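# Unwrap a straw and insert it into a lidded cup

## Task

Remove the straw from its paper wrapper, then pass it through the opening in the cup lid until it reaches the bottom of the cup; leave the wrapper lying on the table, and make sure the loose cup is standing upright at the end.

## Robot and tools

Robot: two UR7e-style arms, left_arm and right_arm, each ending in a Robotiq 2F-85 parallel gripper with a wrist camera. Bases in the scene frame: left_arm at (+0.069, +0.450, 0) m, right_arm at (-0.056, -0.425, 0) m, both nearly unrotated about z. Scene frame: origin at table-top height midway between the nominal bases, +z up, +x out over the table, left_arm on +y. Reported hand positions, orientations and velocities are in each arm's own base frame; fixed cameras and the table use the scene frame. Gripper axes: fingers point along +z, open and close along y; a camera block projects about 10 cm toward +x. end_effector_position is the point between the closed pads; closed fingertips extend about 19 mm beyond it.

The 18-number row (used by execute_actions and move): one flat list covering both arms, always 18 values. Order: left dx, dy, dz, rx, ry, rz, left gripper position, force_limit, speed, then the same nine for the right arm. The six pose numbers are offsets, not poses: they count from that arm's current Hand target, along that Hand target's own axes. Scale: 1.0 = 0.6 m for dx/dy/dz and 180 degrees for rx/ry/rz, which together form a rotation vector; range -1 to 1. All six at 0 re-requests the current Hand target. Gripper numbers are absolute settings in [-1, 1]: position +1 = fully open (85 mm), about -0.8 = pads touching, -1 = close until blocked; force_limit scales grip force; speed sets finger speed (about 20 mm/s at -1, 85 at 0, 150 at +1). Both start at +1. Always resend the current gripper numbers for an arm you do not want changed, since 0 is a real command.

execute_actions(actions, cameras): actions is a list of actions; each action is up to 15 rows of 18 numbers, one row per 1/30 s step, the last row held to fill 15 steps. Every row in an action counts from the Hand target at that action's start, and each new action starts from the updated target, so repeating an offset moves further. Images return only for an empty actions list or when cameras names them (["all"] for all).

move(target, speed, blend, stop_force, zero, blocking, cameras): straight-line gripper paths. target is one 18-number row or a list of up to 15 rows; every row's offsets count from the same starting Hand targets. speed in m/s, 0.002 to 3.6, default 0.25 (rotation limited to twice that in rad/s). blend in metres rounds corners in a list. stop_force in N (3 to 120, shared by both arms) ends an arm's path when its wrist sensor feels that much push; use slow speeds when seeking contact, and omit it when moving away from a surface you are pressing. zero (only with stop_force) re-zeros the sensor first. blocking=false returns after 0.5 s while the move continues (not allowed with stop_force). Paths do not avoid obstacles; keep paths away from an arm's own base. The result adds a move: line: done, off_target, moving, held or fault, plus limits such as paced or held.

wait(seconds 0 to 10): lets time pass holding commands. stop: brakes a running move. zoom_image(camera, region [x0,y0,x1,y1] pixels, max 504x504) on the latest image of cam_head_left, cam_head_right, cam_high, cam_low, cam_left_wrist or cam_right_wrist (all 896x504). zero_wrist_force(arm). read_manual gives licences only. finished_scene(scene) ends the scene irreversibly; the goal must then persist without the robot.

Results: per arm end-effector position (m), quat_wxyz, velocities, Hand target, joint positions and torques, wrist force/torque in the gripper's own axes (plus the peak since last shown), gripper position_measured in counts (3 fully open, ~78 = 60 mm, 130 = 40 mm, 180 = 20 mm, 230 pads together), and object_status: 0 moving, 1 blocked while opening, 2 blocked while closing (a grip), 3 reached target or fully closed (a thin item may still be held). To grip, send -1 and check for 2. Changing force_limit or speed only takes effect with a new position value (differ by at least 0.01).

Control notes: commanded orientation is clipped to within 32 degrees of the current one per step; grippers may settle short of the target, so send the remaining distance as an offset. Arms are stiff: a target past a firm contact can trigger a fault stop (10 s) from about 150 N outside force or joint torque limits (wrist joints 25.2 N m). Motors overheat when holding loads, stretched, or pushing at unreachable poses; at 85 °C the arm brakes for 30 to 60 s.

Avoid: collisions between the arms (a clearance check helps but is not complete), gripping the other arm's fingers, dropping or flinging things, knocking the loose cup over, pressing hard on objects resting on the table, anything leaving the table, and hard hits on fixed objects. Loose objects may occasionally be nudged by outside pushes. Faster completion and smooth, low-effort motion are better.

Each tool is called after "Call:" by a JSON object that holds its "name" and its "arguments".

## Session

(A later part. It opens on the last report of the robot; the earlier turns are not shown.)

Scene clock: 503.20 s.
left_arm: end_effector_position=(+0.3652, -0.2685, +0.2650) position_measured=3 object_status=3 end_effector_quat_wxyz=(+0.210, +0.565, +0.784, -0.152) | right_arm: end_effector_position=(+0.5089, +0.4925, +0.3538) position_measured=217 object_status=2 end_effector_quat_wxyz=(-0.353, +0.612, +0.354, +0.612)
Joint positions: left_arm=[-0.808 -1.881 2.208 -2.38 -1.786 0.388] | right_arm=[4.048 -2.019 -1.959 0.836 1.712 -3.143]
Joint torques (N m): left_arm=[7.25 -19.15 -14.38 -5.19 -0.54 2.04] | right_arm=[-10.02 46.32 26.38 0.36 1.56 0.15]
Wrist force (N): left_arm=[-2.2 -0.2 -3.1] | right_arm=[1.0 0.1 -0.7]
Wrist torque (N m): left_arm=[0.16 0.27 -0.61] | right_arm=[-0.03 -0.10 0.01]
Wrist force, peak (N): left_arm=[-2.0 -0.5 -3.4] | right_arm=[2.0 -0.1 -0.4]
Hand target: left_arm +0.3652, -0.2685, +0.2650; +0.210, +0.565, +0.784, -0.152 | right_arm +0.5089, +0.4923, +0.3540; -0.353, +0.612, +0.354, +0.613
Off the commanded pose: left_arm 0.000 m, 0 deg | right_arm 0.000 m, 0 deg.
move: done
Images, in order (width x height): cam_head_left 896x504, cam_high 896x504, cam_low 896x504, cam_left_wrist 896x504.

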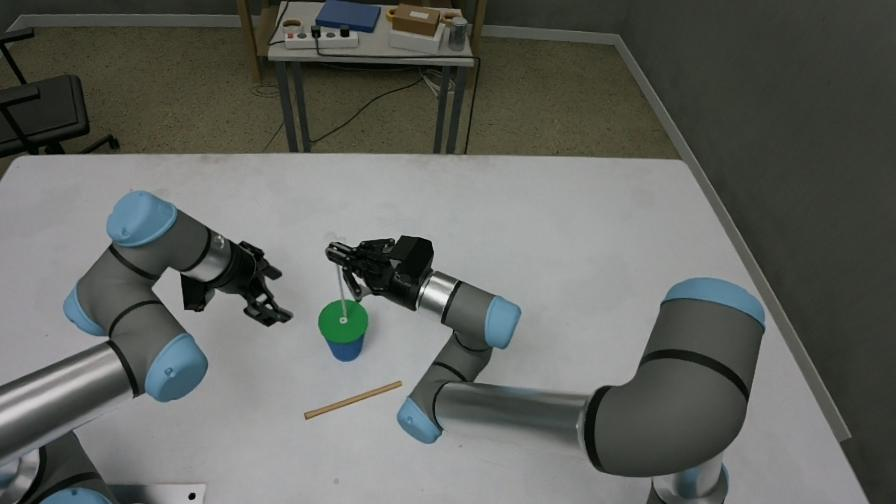

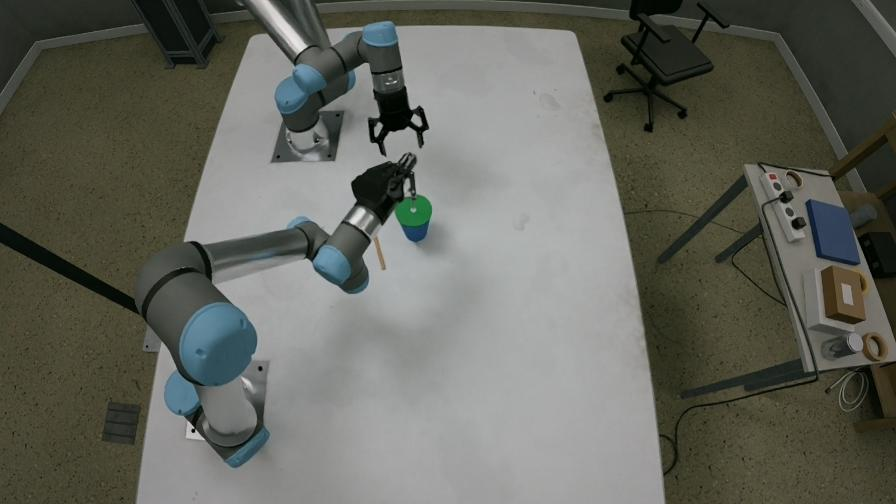

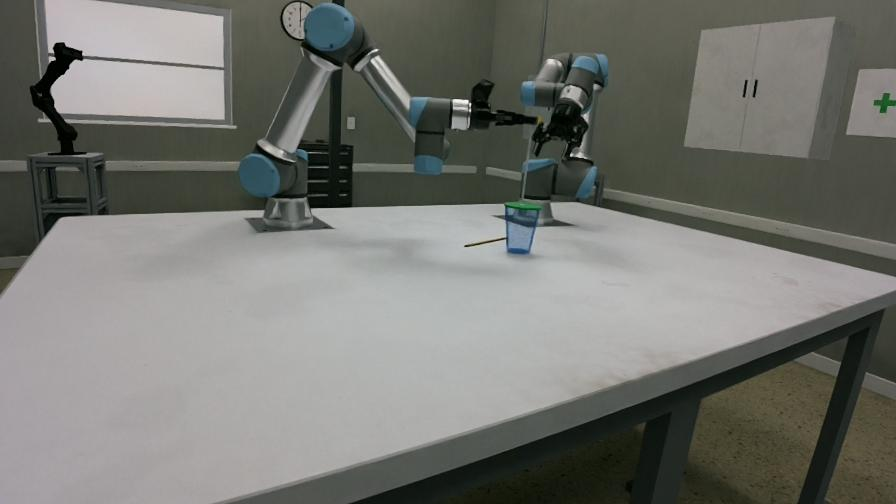

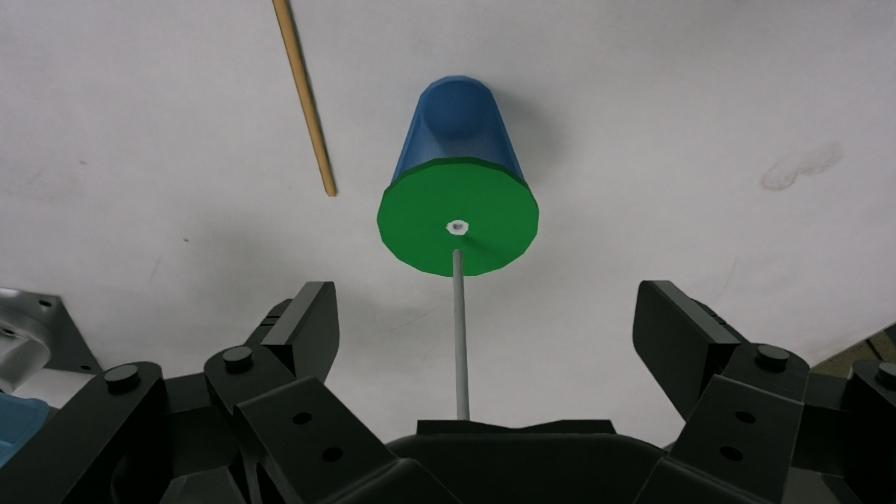

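Call:
{"name": "move", "arguments": {"target": [0,0,0,0,0,0,1,-0.8,0,-0.0083,-0.0044,0.0042,0,0,0,-1,-0.3,-0.9], "speed": 0.05, "cameras": ["cam_left_wrist","cam_low","cam_high","cam_head_left","cam_head_right"]}}

Call:
{"name": "zoom_image", "arguments": {"camera": "cam_left_wrist", "region": [410, 190, 510, 330]}}

Call:
{"name": "zoom_image", "arguments": {"camera": "cam_low", "region": [500, 180, 545, 225]}}

Call:
{"name": "zoom_image", "arguments": {"camera": "cam_high", "region": [390, 180, 440, 230]}}

Call:
{"name": "zoom_image", "arguments": {"camera": "cam_head_left", "region": [315, 285, 375, 345]}}

Call:
{"name": "zoom_image", "arguments": {"camera": "cam_head_right", "region": [315, 285, 375, 345]}}

Scene clock: 549.87 s.
left_arm: end_effector_position=(+0.3652, -0.2685, +0.2650) position_measured=3 object_status=3 end_effector_quat_wxyz=(+0.210, +0.565, +0.784, -0.152) | right_arm: end_effector_position=(+0.5079, +0.4959, +0.3489) position_measured=217 object_status=2 end_effector_quat_wxyz=(-0.353, +0.612, +0.354, +0.613)
Joint positions: left_arm=[-0.808 -1.881 2.208 -2.38 -1.786 0.388] | right_arm=[4.055 -2.031 -1.958 0.847 1.705 -3.143]
Joint torques (N m): left_arm=[7.12 -18.69 -14.58 -5.19 -0.5 2] | right_arm=[2.36 42.33 24.67 1.58 0.16 0.69]
Wrist force (N): left_arm=[-1.8 -0.5 -3.2] | right_arm=[0.9 0.0 -0.7]
Wrist torque (N m): left_arm=[0.10 0.21 -0.61] | right_arm=[-0.06 -0.09 0.01]
Wrist force, peak (N): left_arm=[-2.0 -0.3 -3.4] | right_arm=[1.1 0.7 -1.1]
Hand target: left_arm +0.3652, -0.2685, +0.2650; +0.210, +0.565, +0.784, -0.152 | right_arm +0.5079, +0.4958, +0.3490; -0.353, +0.612, +0.354, +0.613
Off the commanded pose: left_arm 0.000 m, 0 deg | right_arm 0.000 m, 0 deg.
move: done
Images, in order (width x height): cam_head_left 896x504, cam_head_right 896x504, cam_high 896x504, cam_low 896x504, cam_left_wrist 896x504.

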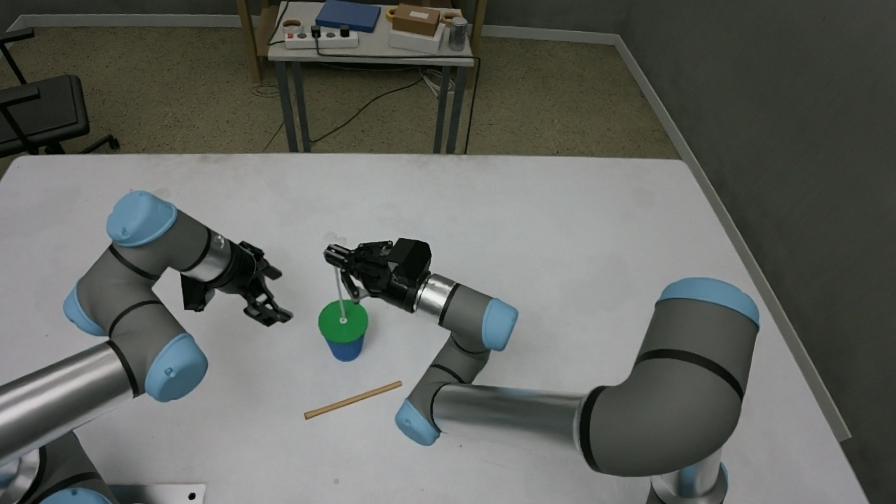

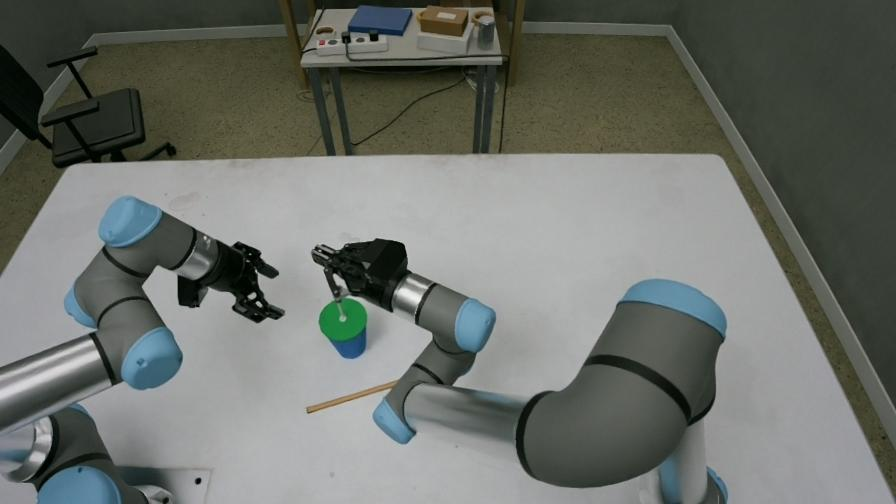

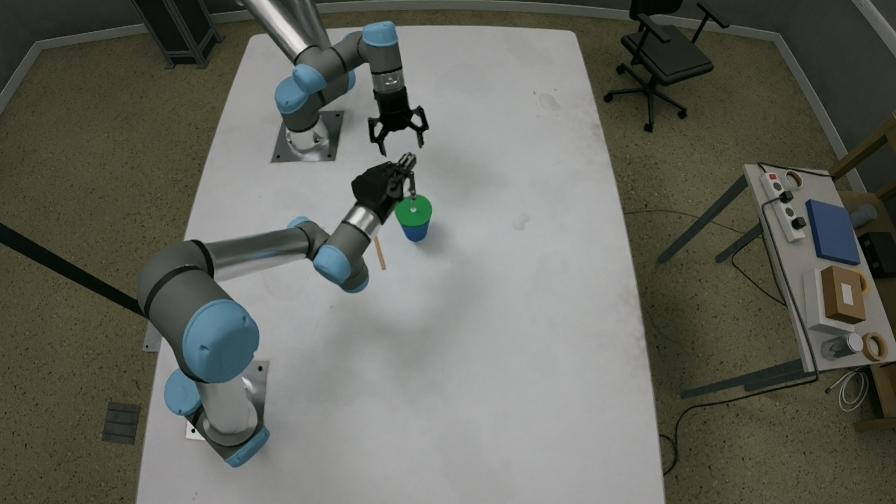

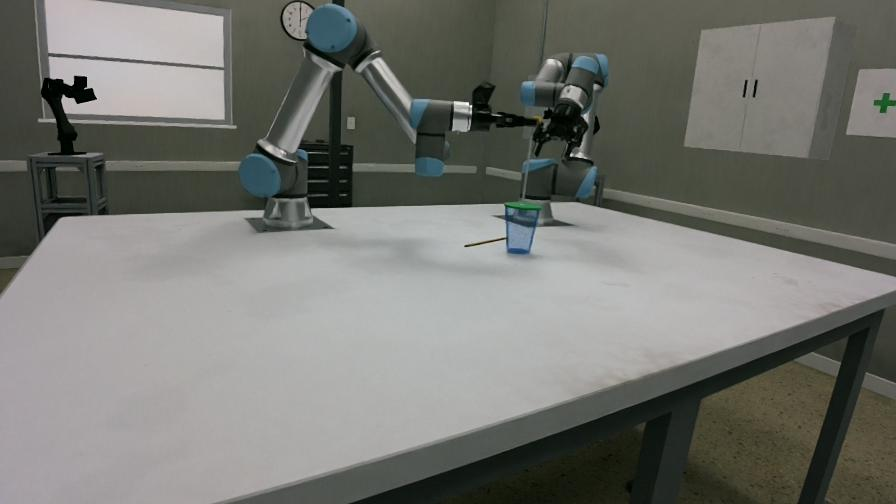

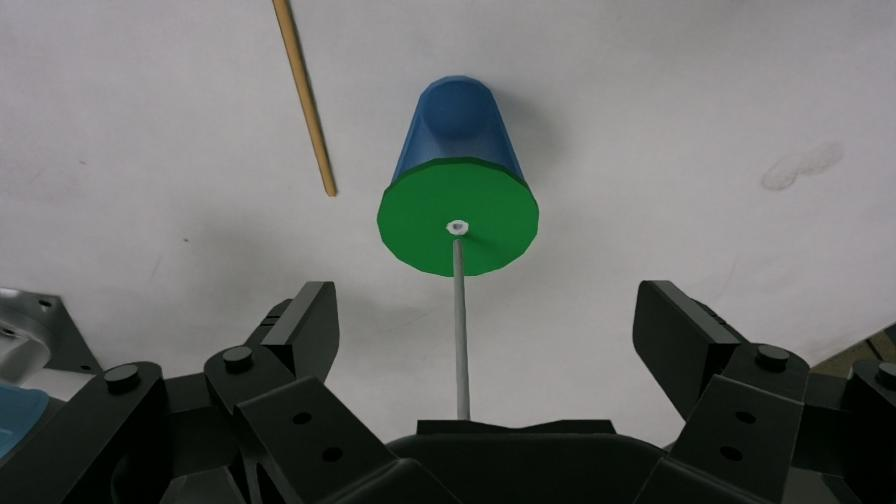

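Scaled by 3.600 from the camera's 896x504 image, which has a finer 1280x720 frame.

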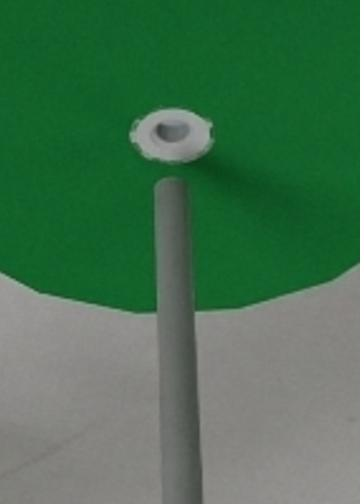

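Scaled by 11.200 from the camera's 896x504 image, which has a finer 1280x720 frame.

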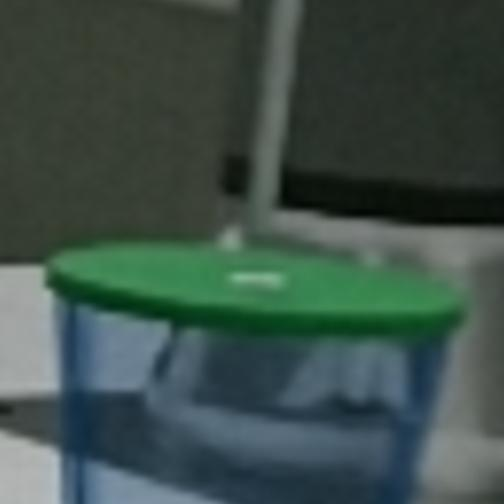

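Scaled by 10.080 from the camera's 896x504 image, which has a finer 1280x720 frame.

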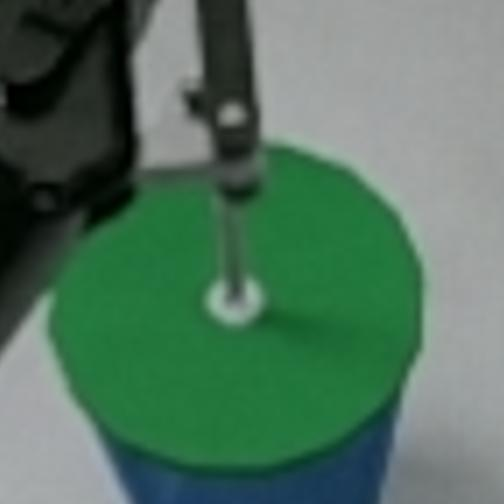

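Scaled by 8.400 from the camera's 896x504 image, which has a finer 1280x720 frame.

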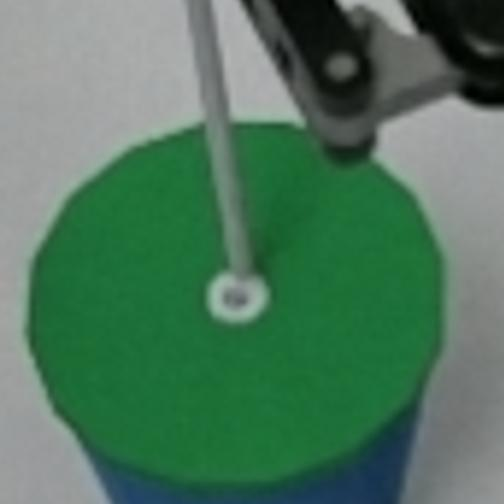

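Scaled by 8.400 from the camera's 896x504 image, which has a finer 1280x720 frame.

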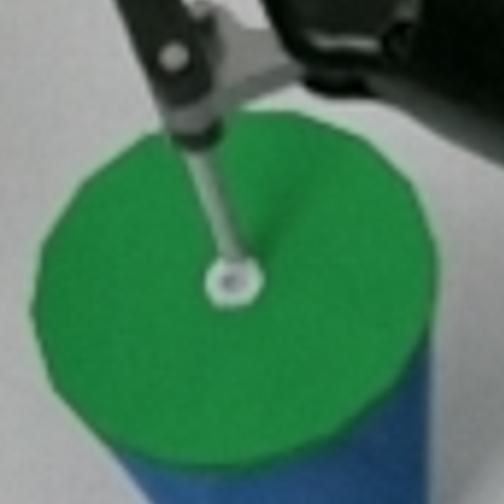

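Call:
{"name": "move", "arguments": {"target": [0,0,0,0,0,0,1,-0.8,0,-0.0133,-0.0012,0.0022,0,0,0,-1,-0.3,-0.9], "speed": 0.03, "cameras": ["cam_left_wrist","cam_low","cam_high","cam_head_left","cam_head_right"]}}

Call:
{"name": "zoom_image", "arguments": {"camera": "cam_left_wrist", "region": [410, 190, 510, 330]}}

Call:
{"name": "zoom_image", "arguments": {"camera": "cam_low", "region": [500, 180, 545, 225]}}

Call:
{"name": "zoom_image", "arguments": {"camera": "cam_high", "region": [400, 190, 430, 220]}}

Call:
{"name": "zoom_image", "arguments": {"camera": "cam_head_left", "region": [315, 285, 375, 345]}}

Call:
{"name": "zoom_image", "arguments": {"camera": "cam_head_right", "region": [315, 285, 375, 345]}}

Scene clock: 595.70 s.
left_arm: end_effector_position=(+0.3652, -0.2685, +0.2650) position_measured=3 object_status=3 end_effector_quat_wxyz=(+0.210, +0.565, +0.784, -0.152) | right_arm: end_effector_position=(+0.5080, +0.4973, +0.3409) position_measured=217 object_status=2 end_effector_quat_wxyz=(-0.353, +0.612, +0.354, +0.613)
Joint positions: left_arm=[-0.808 -1.881 2.208 -2.38 -1.786 0.388] | right_arm=[4.057 -2.048 -1.96 0.866 1.703 -3.143]
Joint torques (N m): left_arm=[7.04 -17.88 -14.26 -5.26 -0.56 2.04] | right_arm=[9.95 46.7 10.96 0.69 -0.88 0.79]
Wrist force (N): left_arm=[-1.7 -0.2 -2.9] | right_arm=[0.6 0.1 -0.5]
Wrist torque (N m): left_arm=[0.15 0.20 -0.61] | right_arm=[-0.05 -0.04 0.01]
Wrist force, peak (N): left_arm=[-2.3 -0.3 -3.3] | right_arm=[1.8 -0.4 -0.7]
Hand target: left_arm +0.3652, -0.2685, +0.2650; +0.210, +0.565, +0.784, -0.152 | right_arm +0.5080, +0.4973, +0.3411; -0.353, +0.612, +0.354, +0.613
Off the commanded pose: left_arm 0.000 m, 0 deg | right_arm 0.000 m, 0 deg.
move: done
Images, in order (width x height): cam_head_left 896x504, cam_head_right 896x504, cam_high 896x504, cam_low 896x504, cam_left_wrist 896x504.

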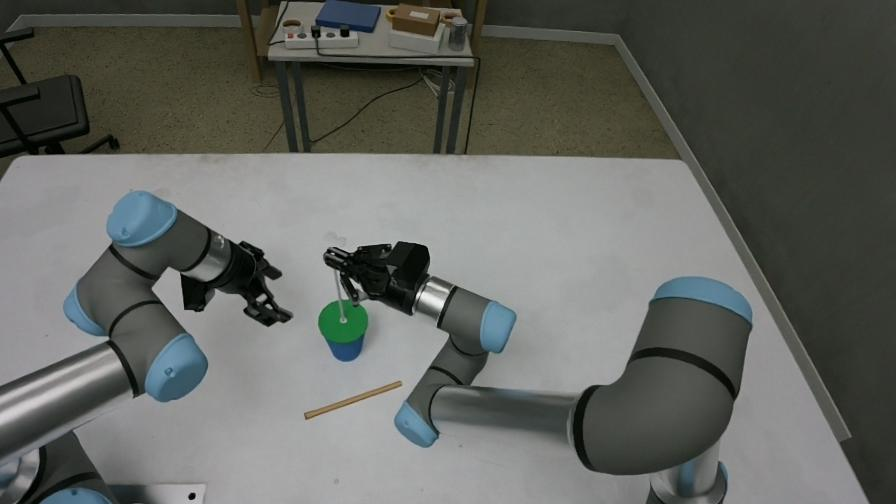

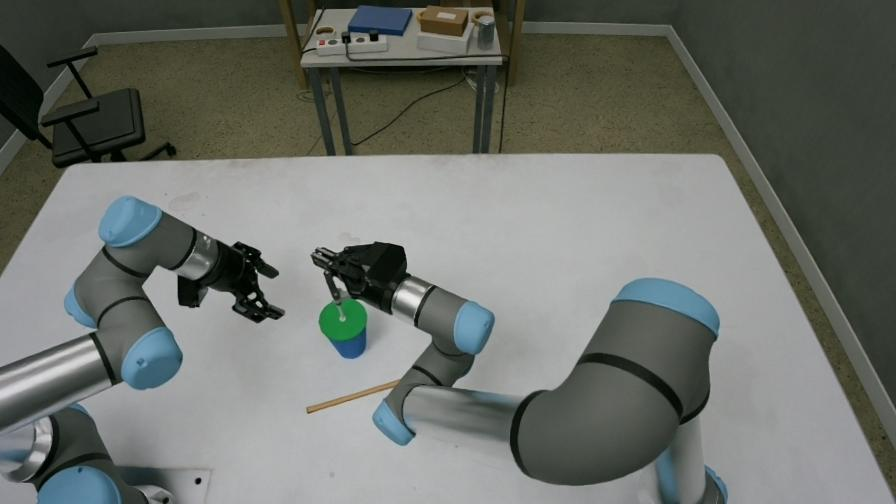

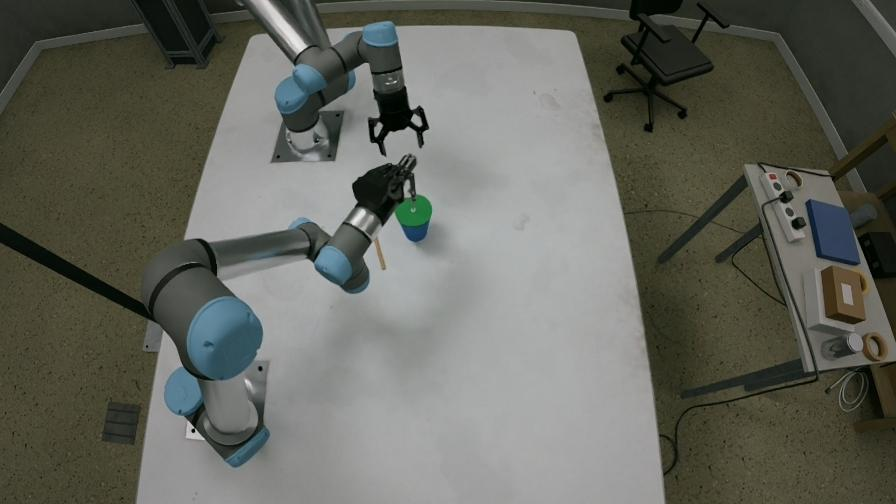

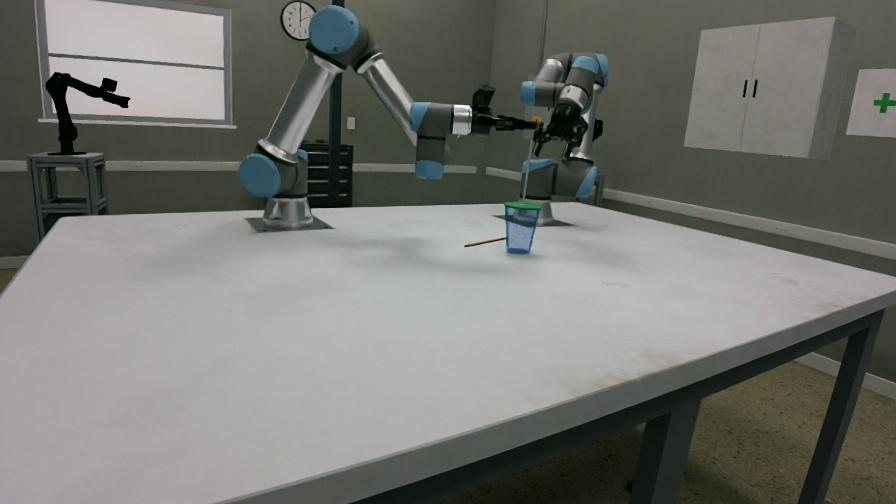

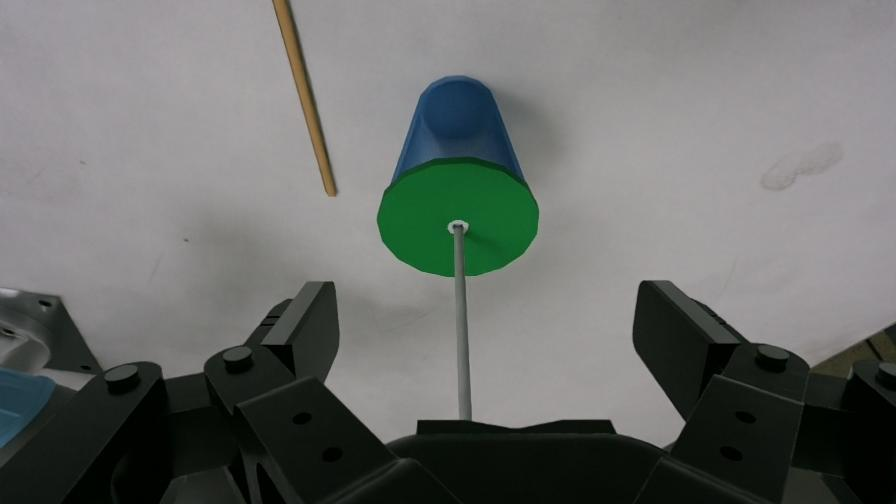

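Scaled by 3.600 from the camera's 896x504 image, which has a finer 1280x720 frame.

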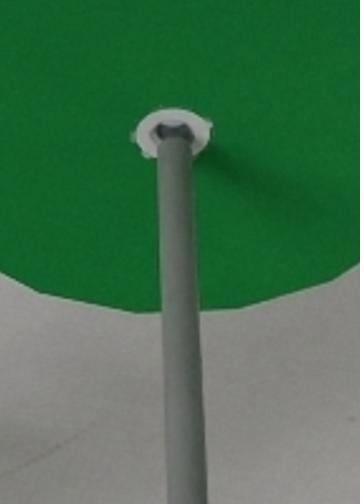

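Scaled by 11.200 from the camera's 896x504 image, which has a finer 1280x720 frame.

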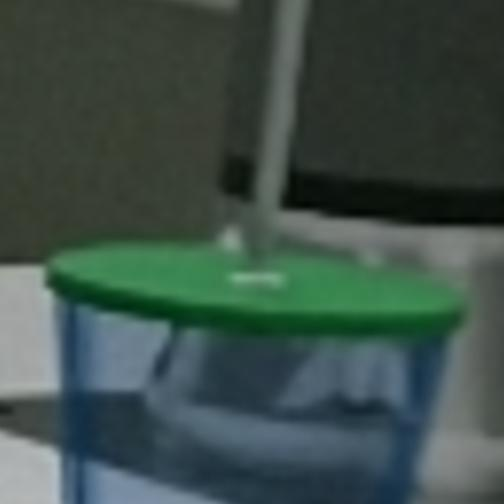

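Scaled by 16.800 from the camera's 896x504 image, which has a finer 1280x720 frame.

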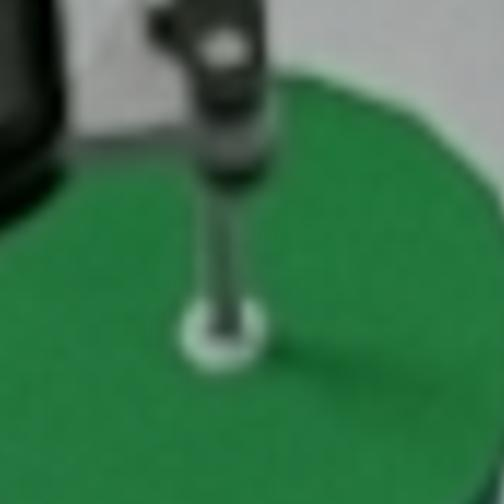

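Scaled by 8.400 from the camera's 896x504 image, which has a finer 1280x720 frame.

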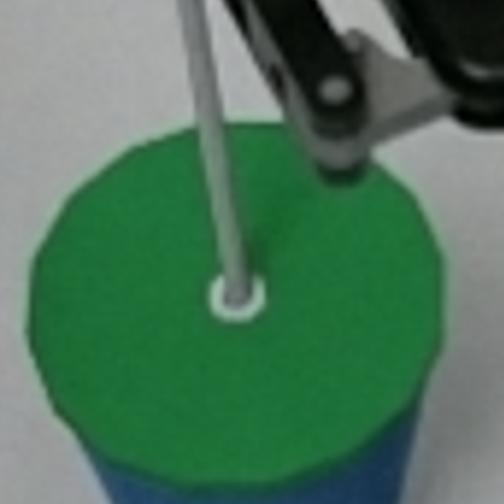

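Scaled by 8.400 from the camera's 896x504 image, which has a finer 1280x720 frame.

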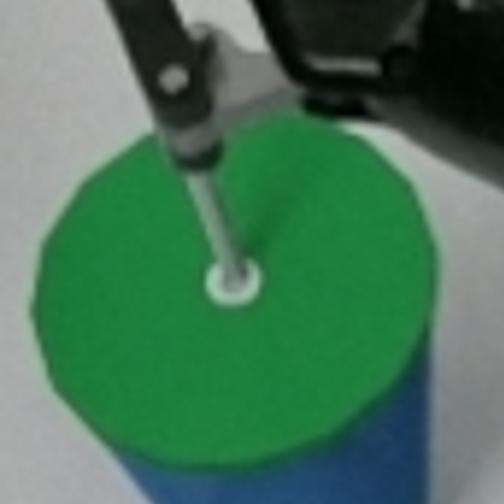

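Call:
{"name": "move", "arguments": {"target": [[0,0,0,0,0,0,1,-0.8,0,0,-0.0014,0.0004,0,0,0,-1,-0.3,-0.9],[0,0,0,0,0,0,1,-0.8,0,-0.025,-0.0014,0.0004,0,0,0,-1,-0.3,-0.9]], "speed": 0.01, "stop_force": 4, "cameras": ["cam_left_wrist","cam_low","cam_high","cam_head_left","cam_head_right"]}}

Call:
{"name": "zoom_image", "arguments": {"camera": "cam_left_wrist", "region": [410, 190, 510, 330]}}

Call:
{"name": "zoom_image", "arguments": {"camera": "cam_low", "region": [500, 180, 545, 225]}}

Call:
{"name": "zoom_image", "arguments": {"camera": "cam_high", "region": [400, 190, 430, 220]}}

Call:
{"name": "zoom_image", "arguments": {"camera": "cam_head_left", "region": [315, 285, 375, 345]}}

Call:
{"name": "zoom_image", "arguments": {"camera": "cam_head_right", "region": [315, 285, 375, 345]}}

Scene clock: 623.00 s.
left_arm: end_effector_position=(+0.3652, -0.2685, +0.2650) position_measured=3 object_status=3 end_effector_quat_wxyz=(+0.210, +0.565, +0.784, -0.152) | right_arm: end_effector_position=(+0.5074, +0.4980, +0.3350) position_measured=217 object_status=2 end_effector_quat_wxyz=(-0.353, +0.612, +0.354, +0.613)
Joint positions: left_arm=[-0.808 -1.881 2.208 -2.38 -1.786 0.388] | right_arm=[4.058 -2.059 -1.963 0.881 1.702 -3.143]
Joint torques (N m): left_arm=[7.34 -17.37 -14.02 -5.27 -0.49 2.01] | right_arm=[3.46 49.52 26.15 3.71 1.06 0.59]
Wrist force (N): left_arm=[-2.1 -0.2 -3.2] | right_arm=[-1.0 -0.3 -0.8]
Wrist torque (N m): left_arm=[0.15 0.26 -0.61] | right_arm=[-0.11 -0.07 0.01]
Wrist force, peak (N): left_arm=[-2.1 -0.3 -3.4] | right_arm=[4.8 0.2 -0.8]
Hand target: left_arm +0.3652, -0.2685, +0.2650; +0.210, +0.565, +0.784, -0.152 | right_arm +0.5074, +0.4980, +0.3350; -0.353, +0.612, +0.354, +0.613 (not the last commanded pose)
Off the commanded pose: left_arm 0.000 m, 0 deg | right_arm 0.009 m, 0 deg.
move: contact (right_arm); path passed 1 of 2 targets
Images, in order (width x height): cam_head_left 896x504, cam_head_right 896x504, cam_high 896x504, cam_low 896x504, cam_left_wrist 896x504.

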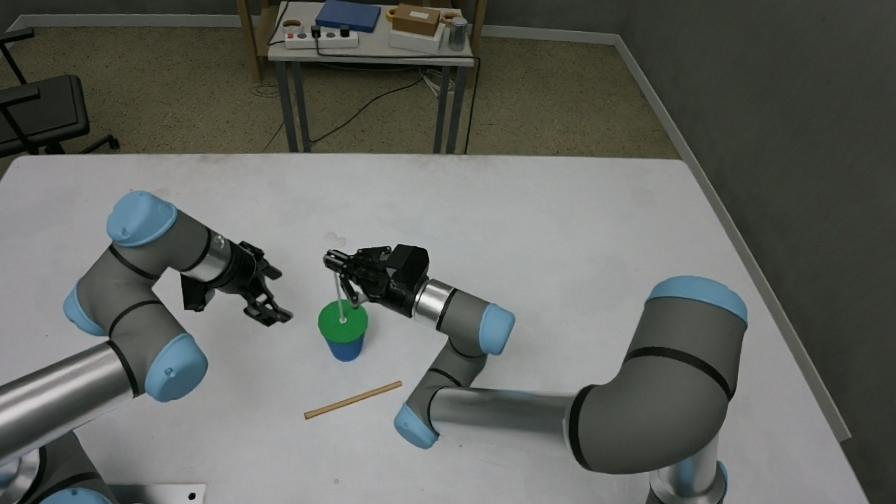

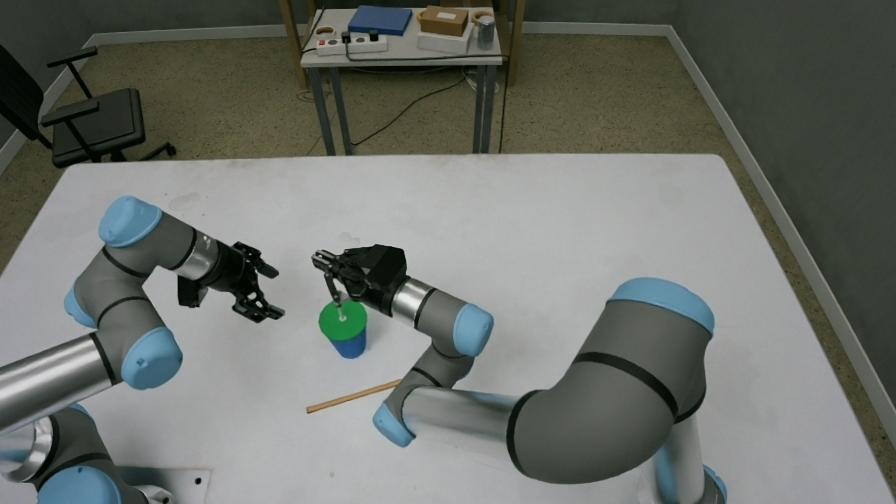

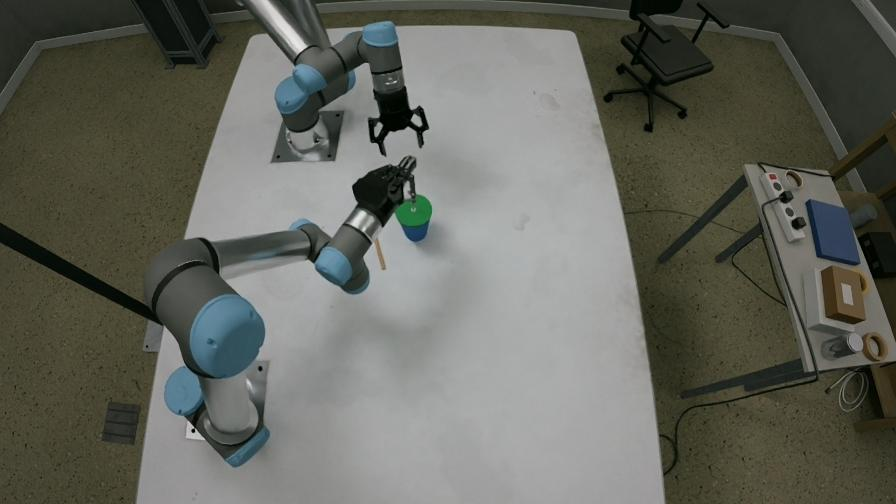

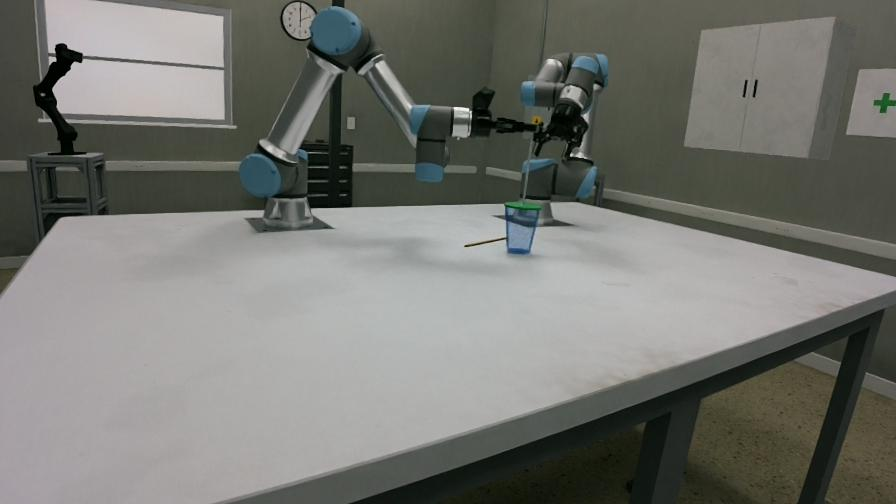

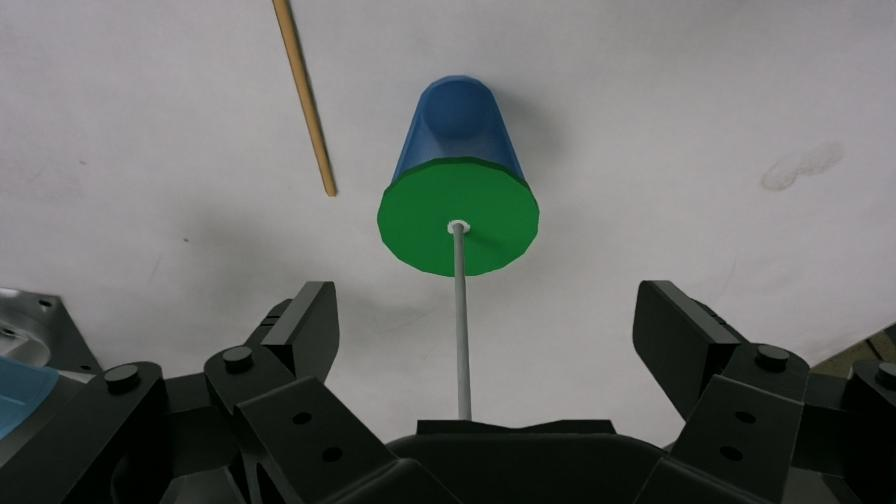

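Scaled by 3.600 from the camera's 896x504 image, which has a finer 1280x720 frame.

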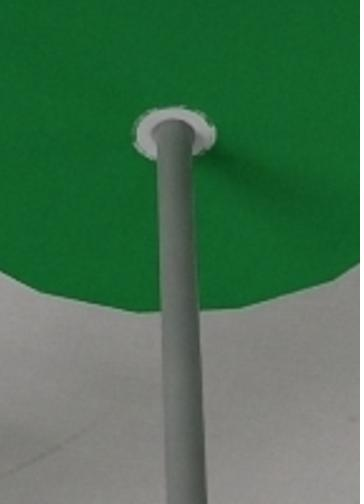

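Scaled by 11.200 from the camera's 896x504 image, which has a finer 1280x720 frame.

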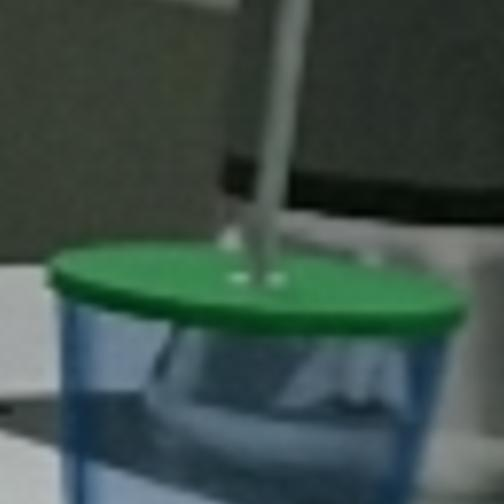

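Scaled by 16.800 from the camera's 896x504 image, which has a finer 1280x720 frame.

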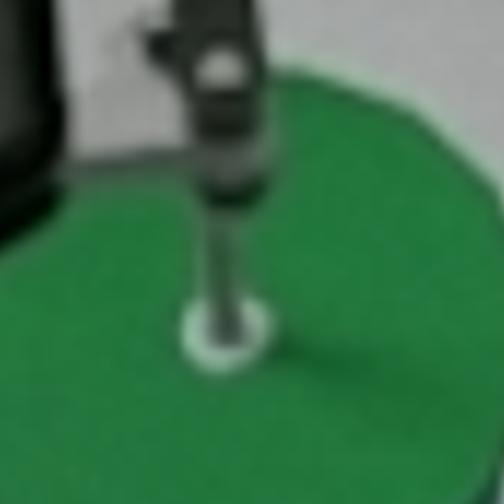

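Scaled by 8.400 from the camera's 896x504 image, which has a finer 1280x720 frame.

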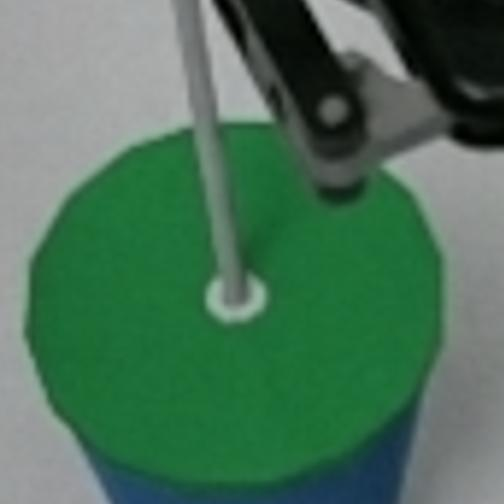

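Scaled by 8.400 from the camera's 896x504 image, which has a finer 1280x720 frame.

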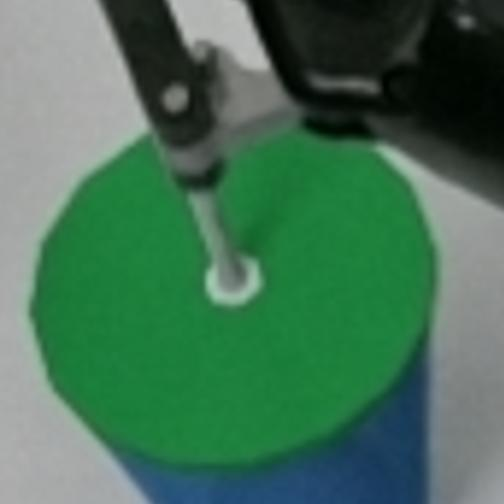

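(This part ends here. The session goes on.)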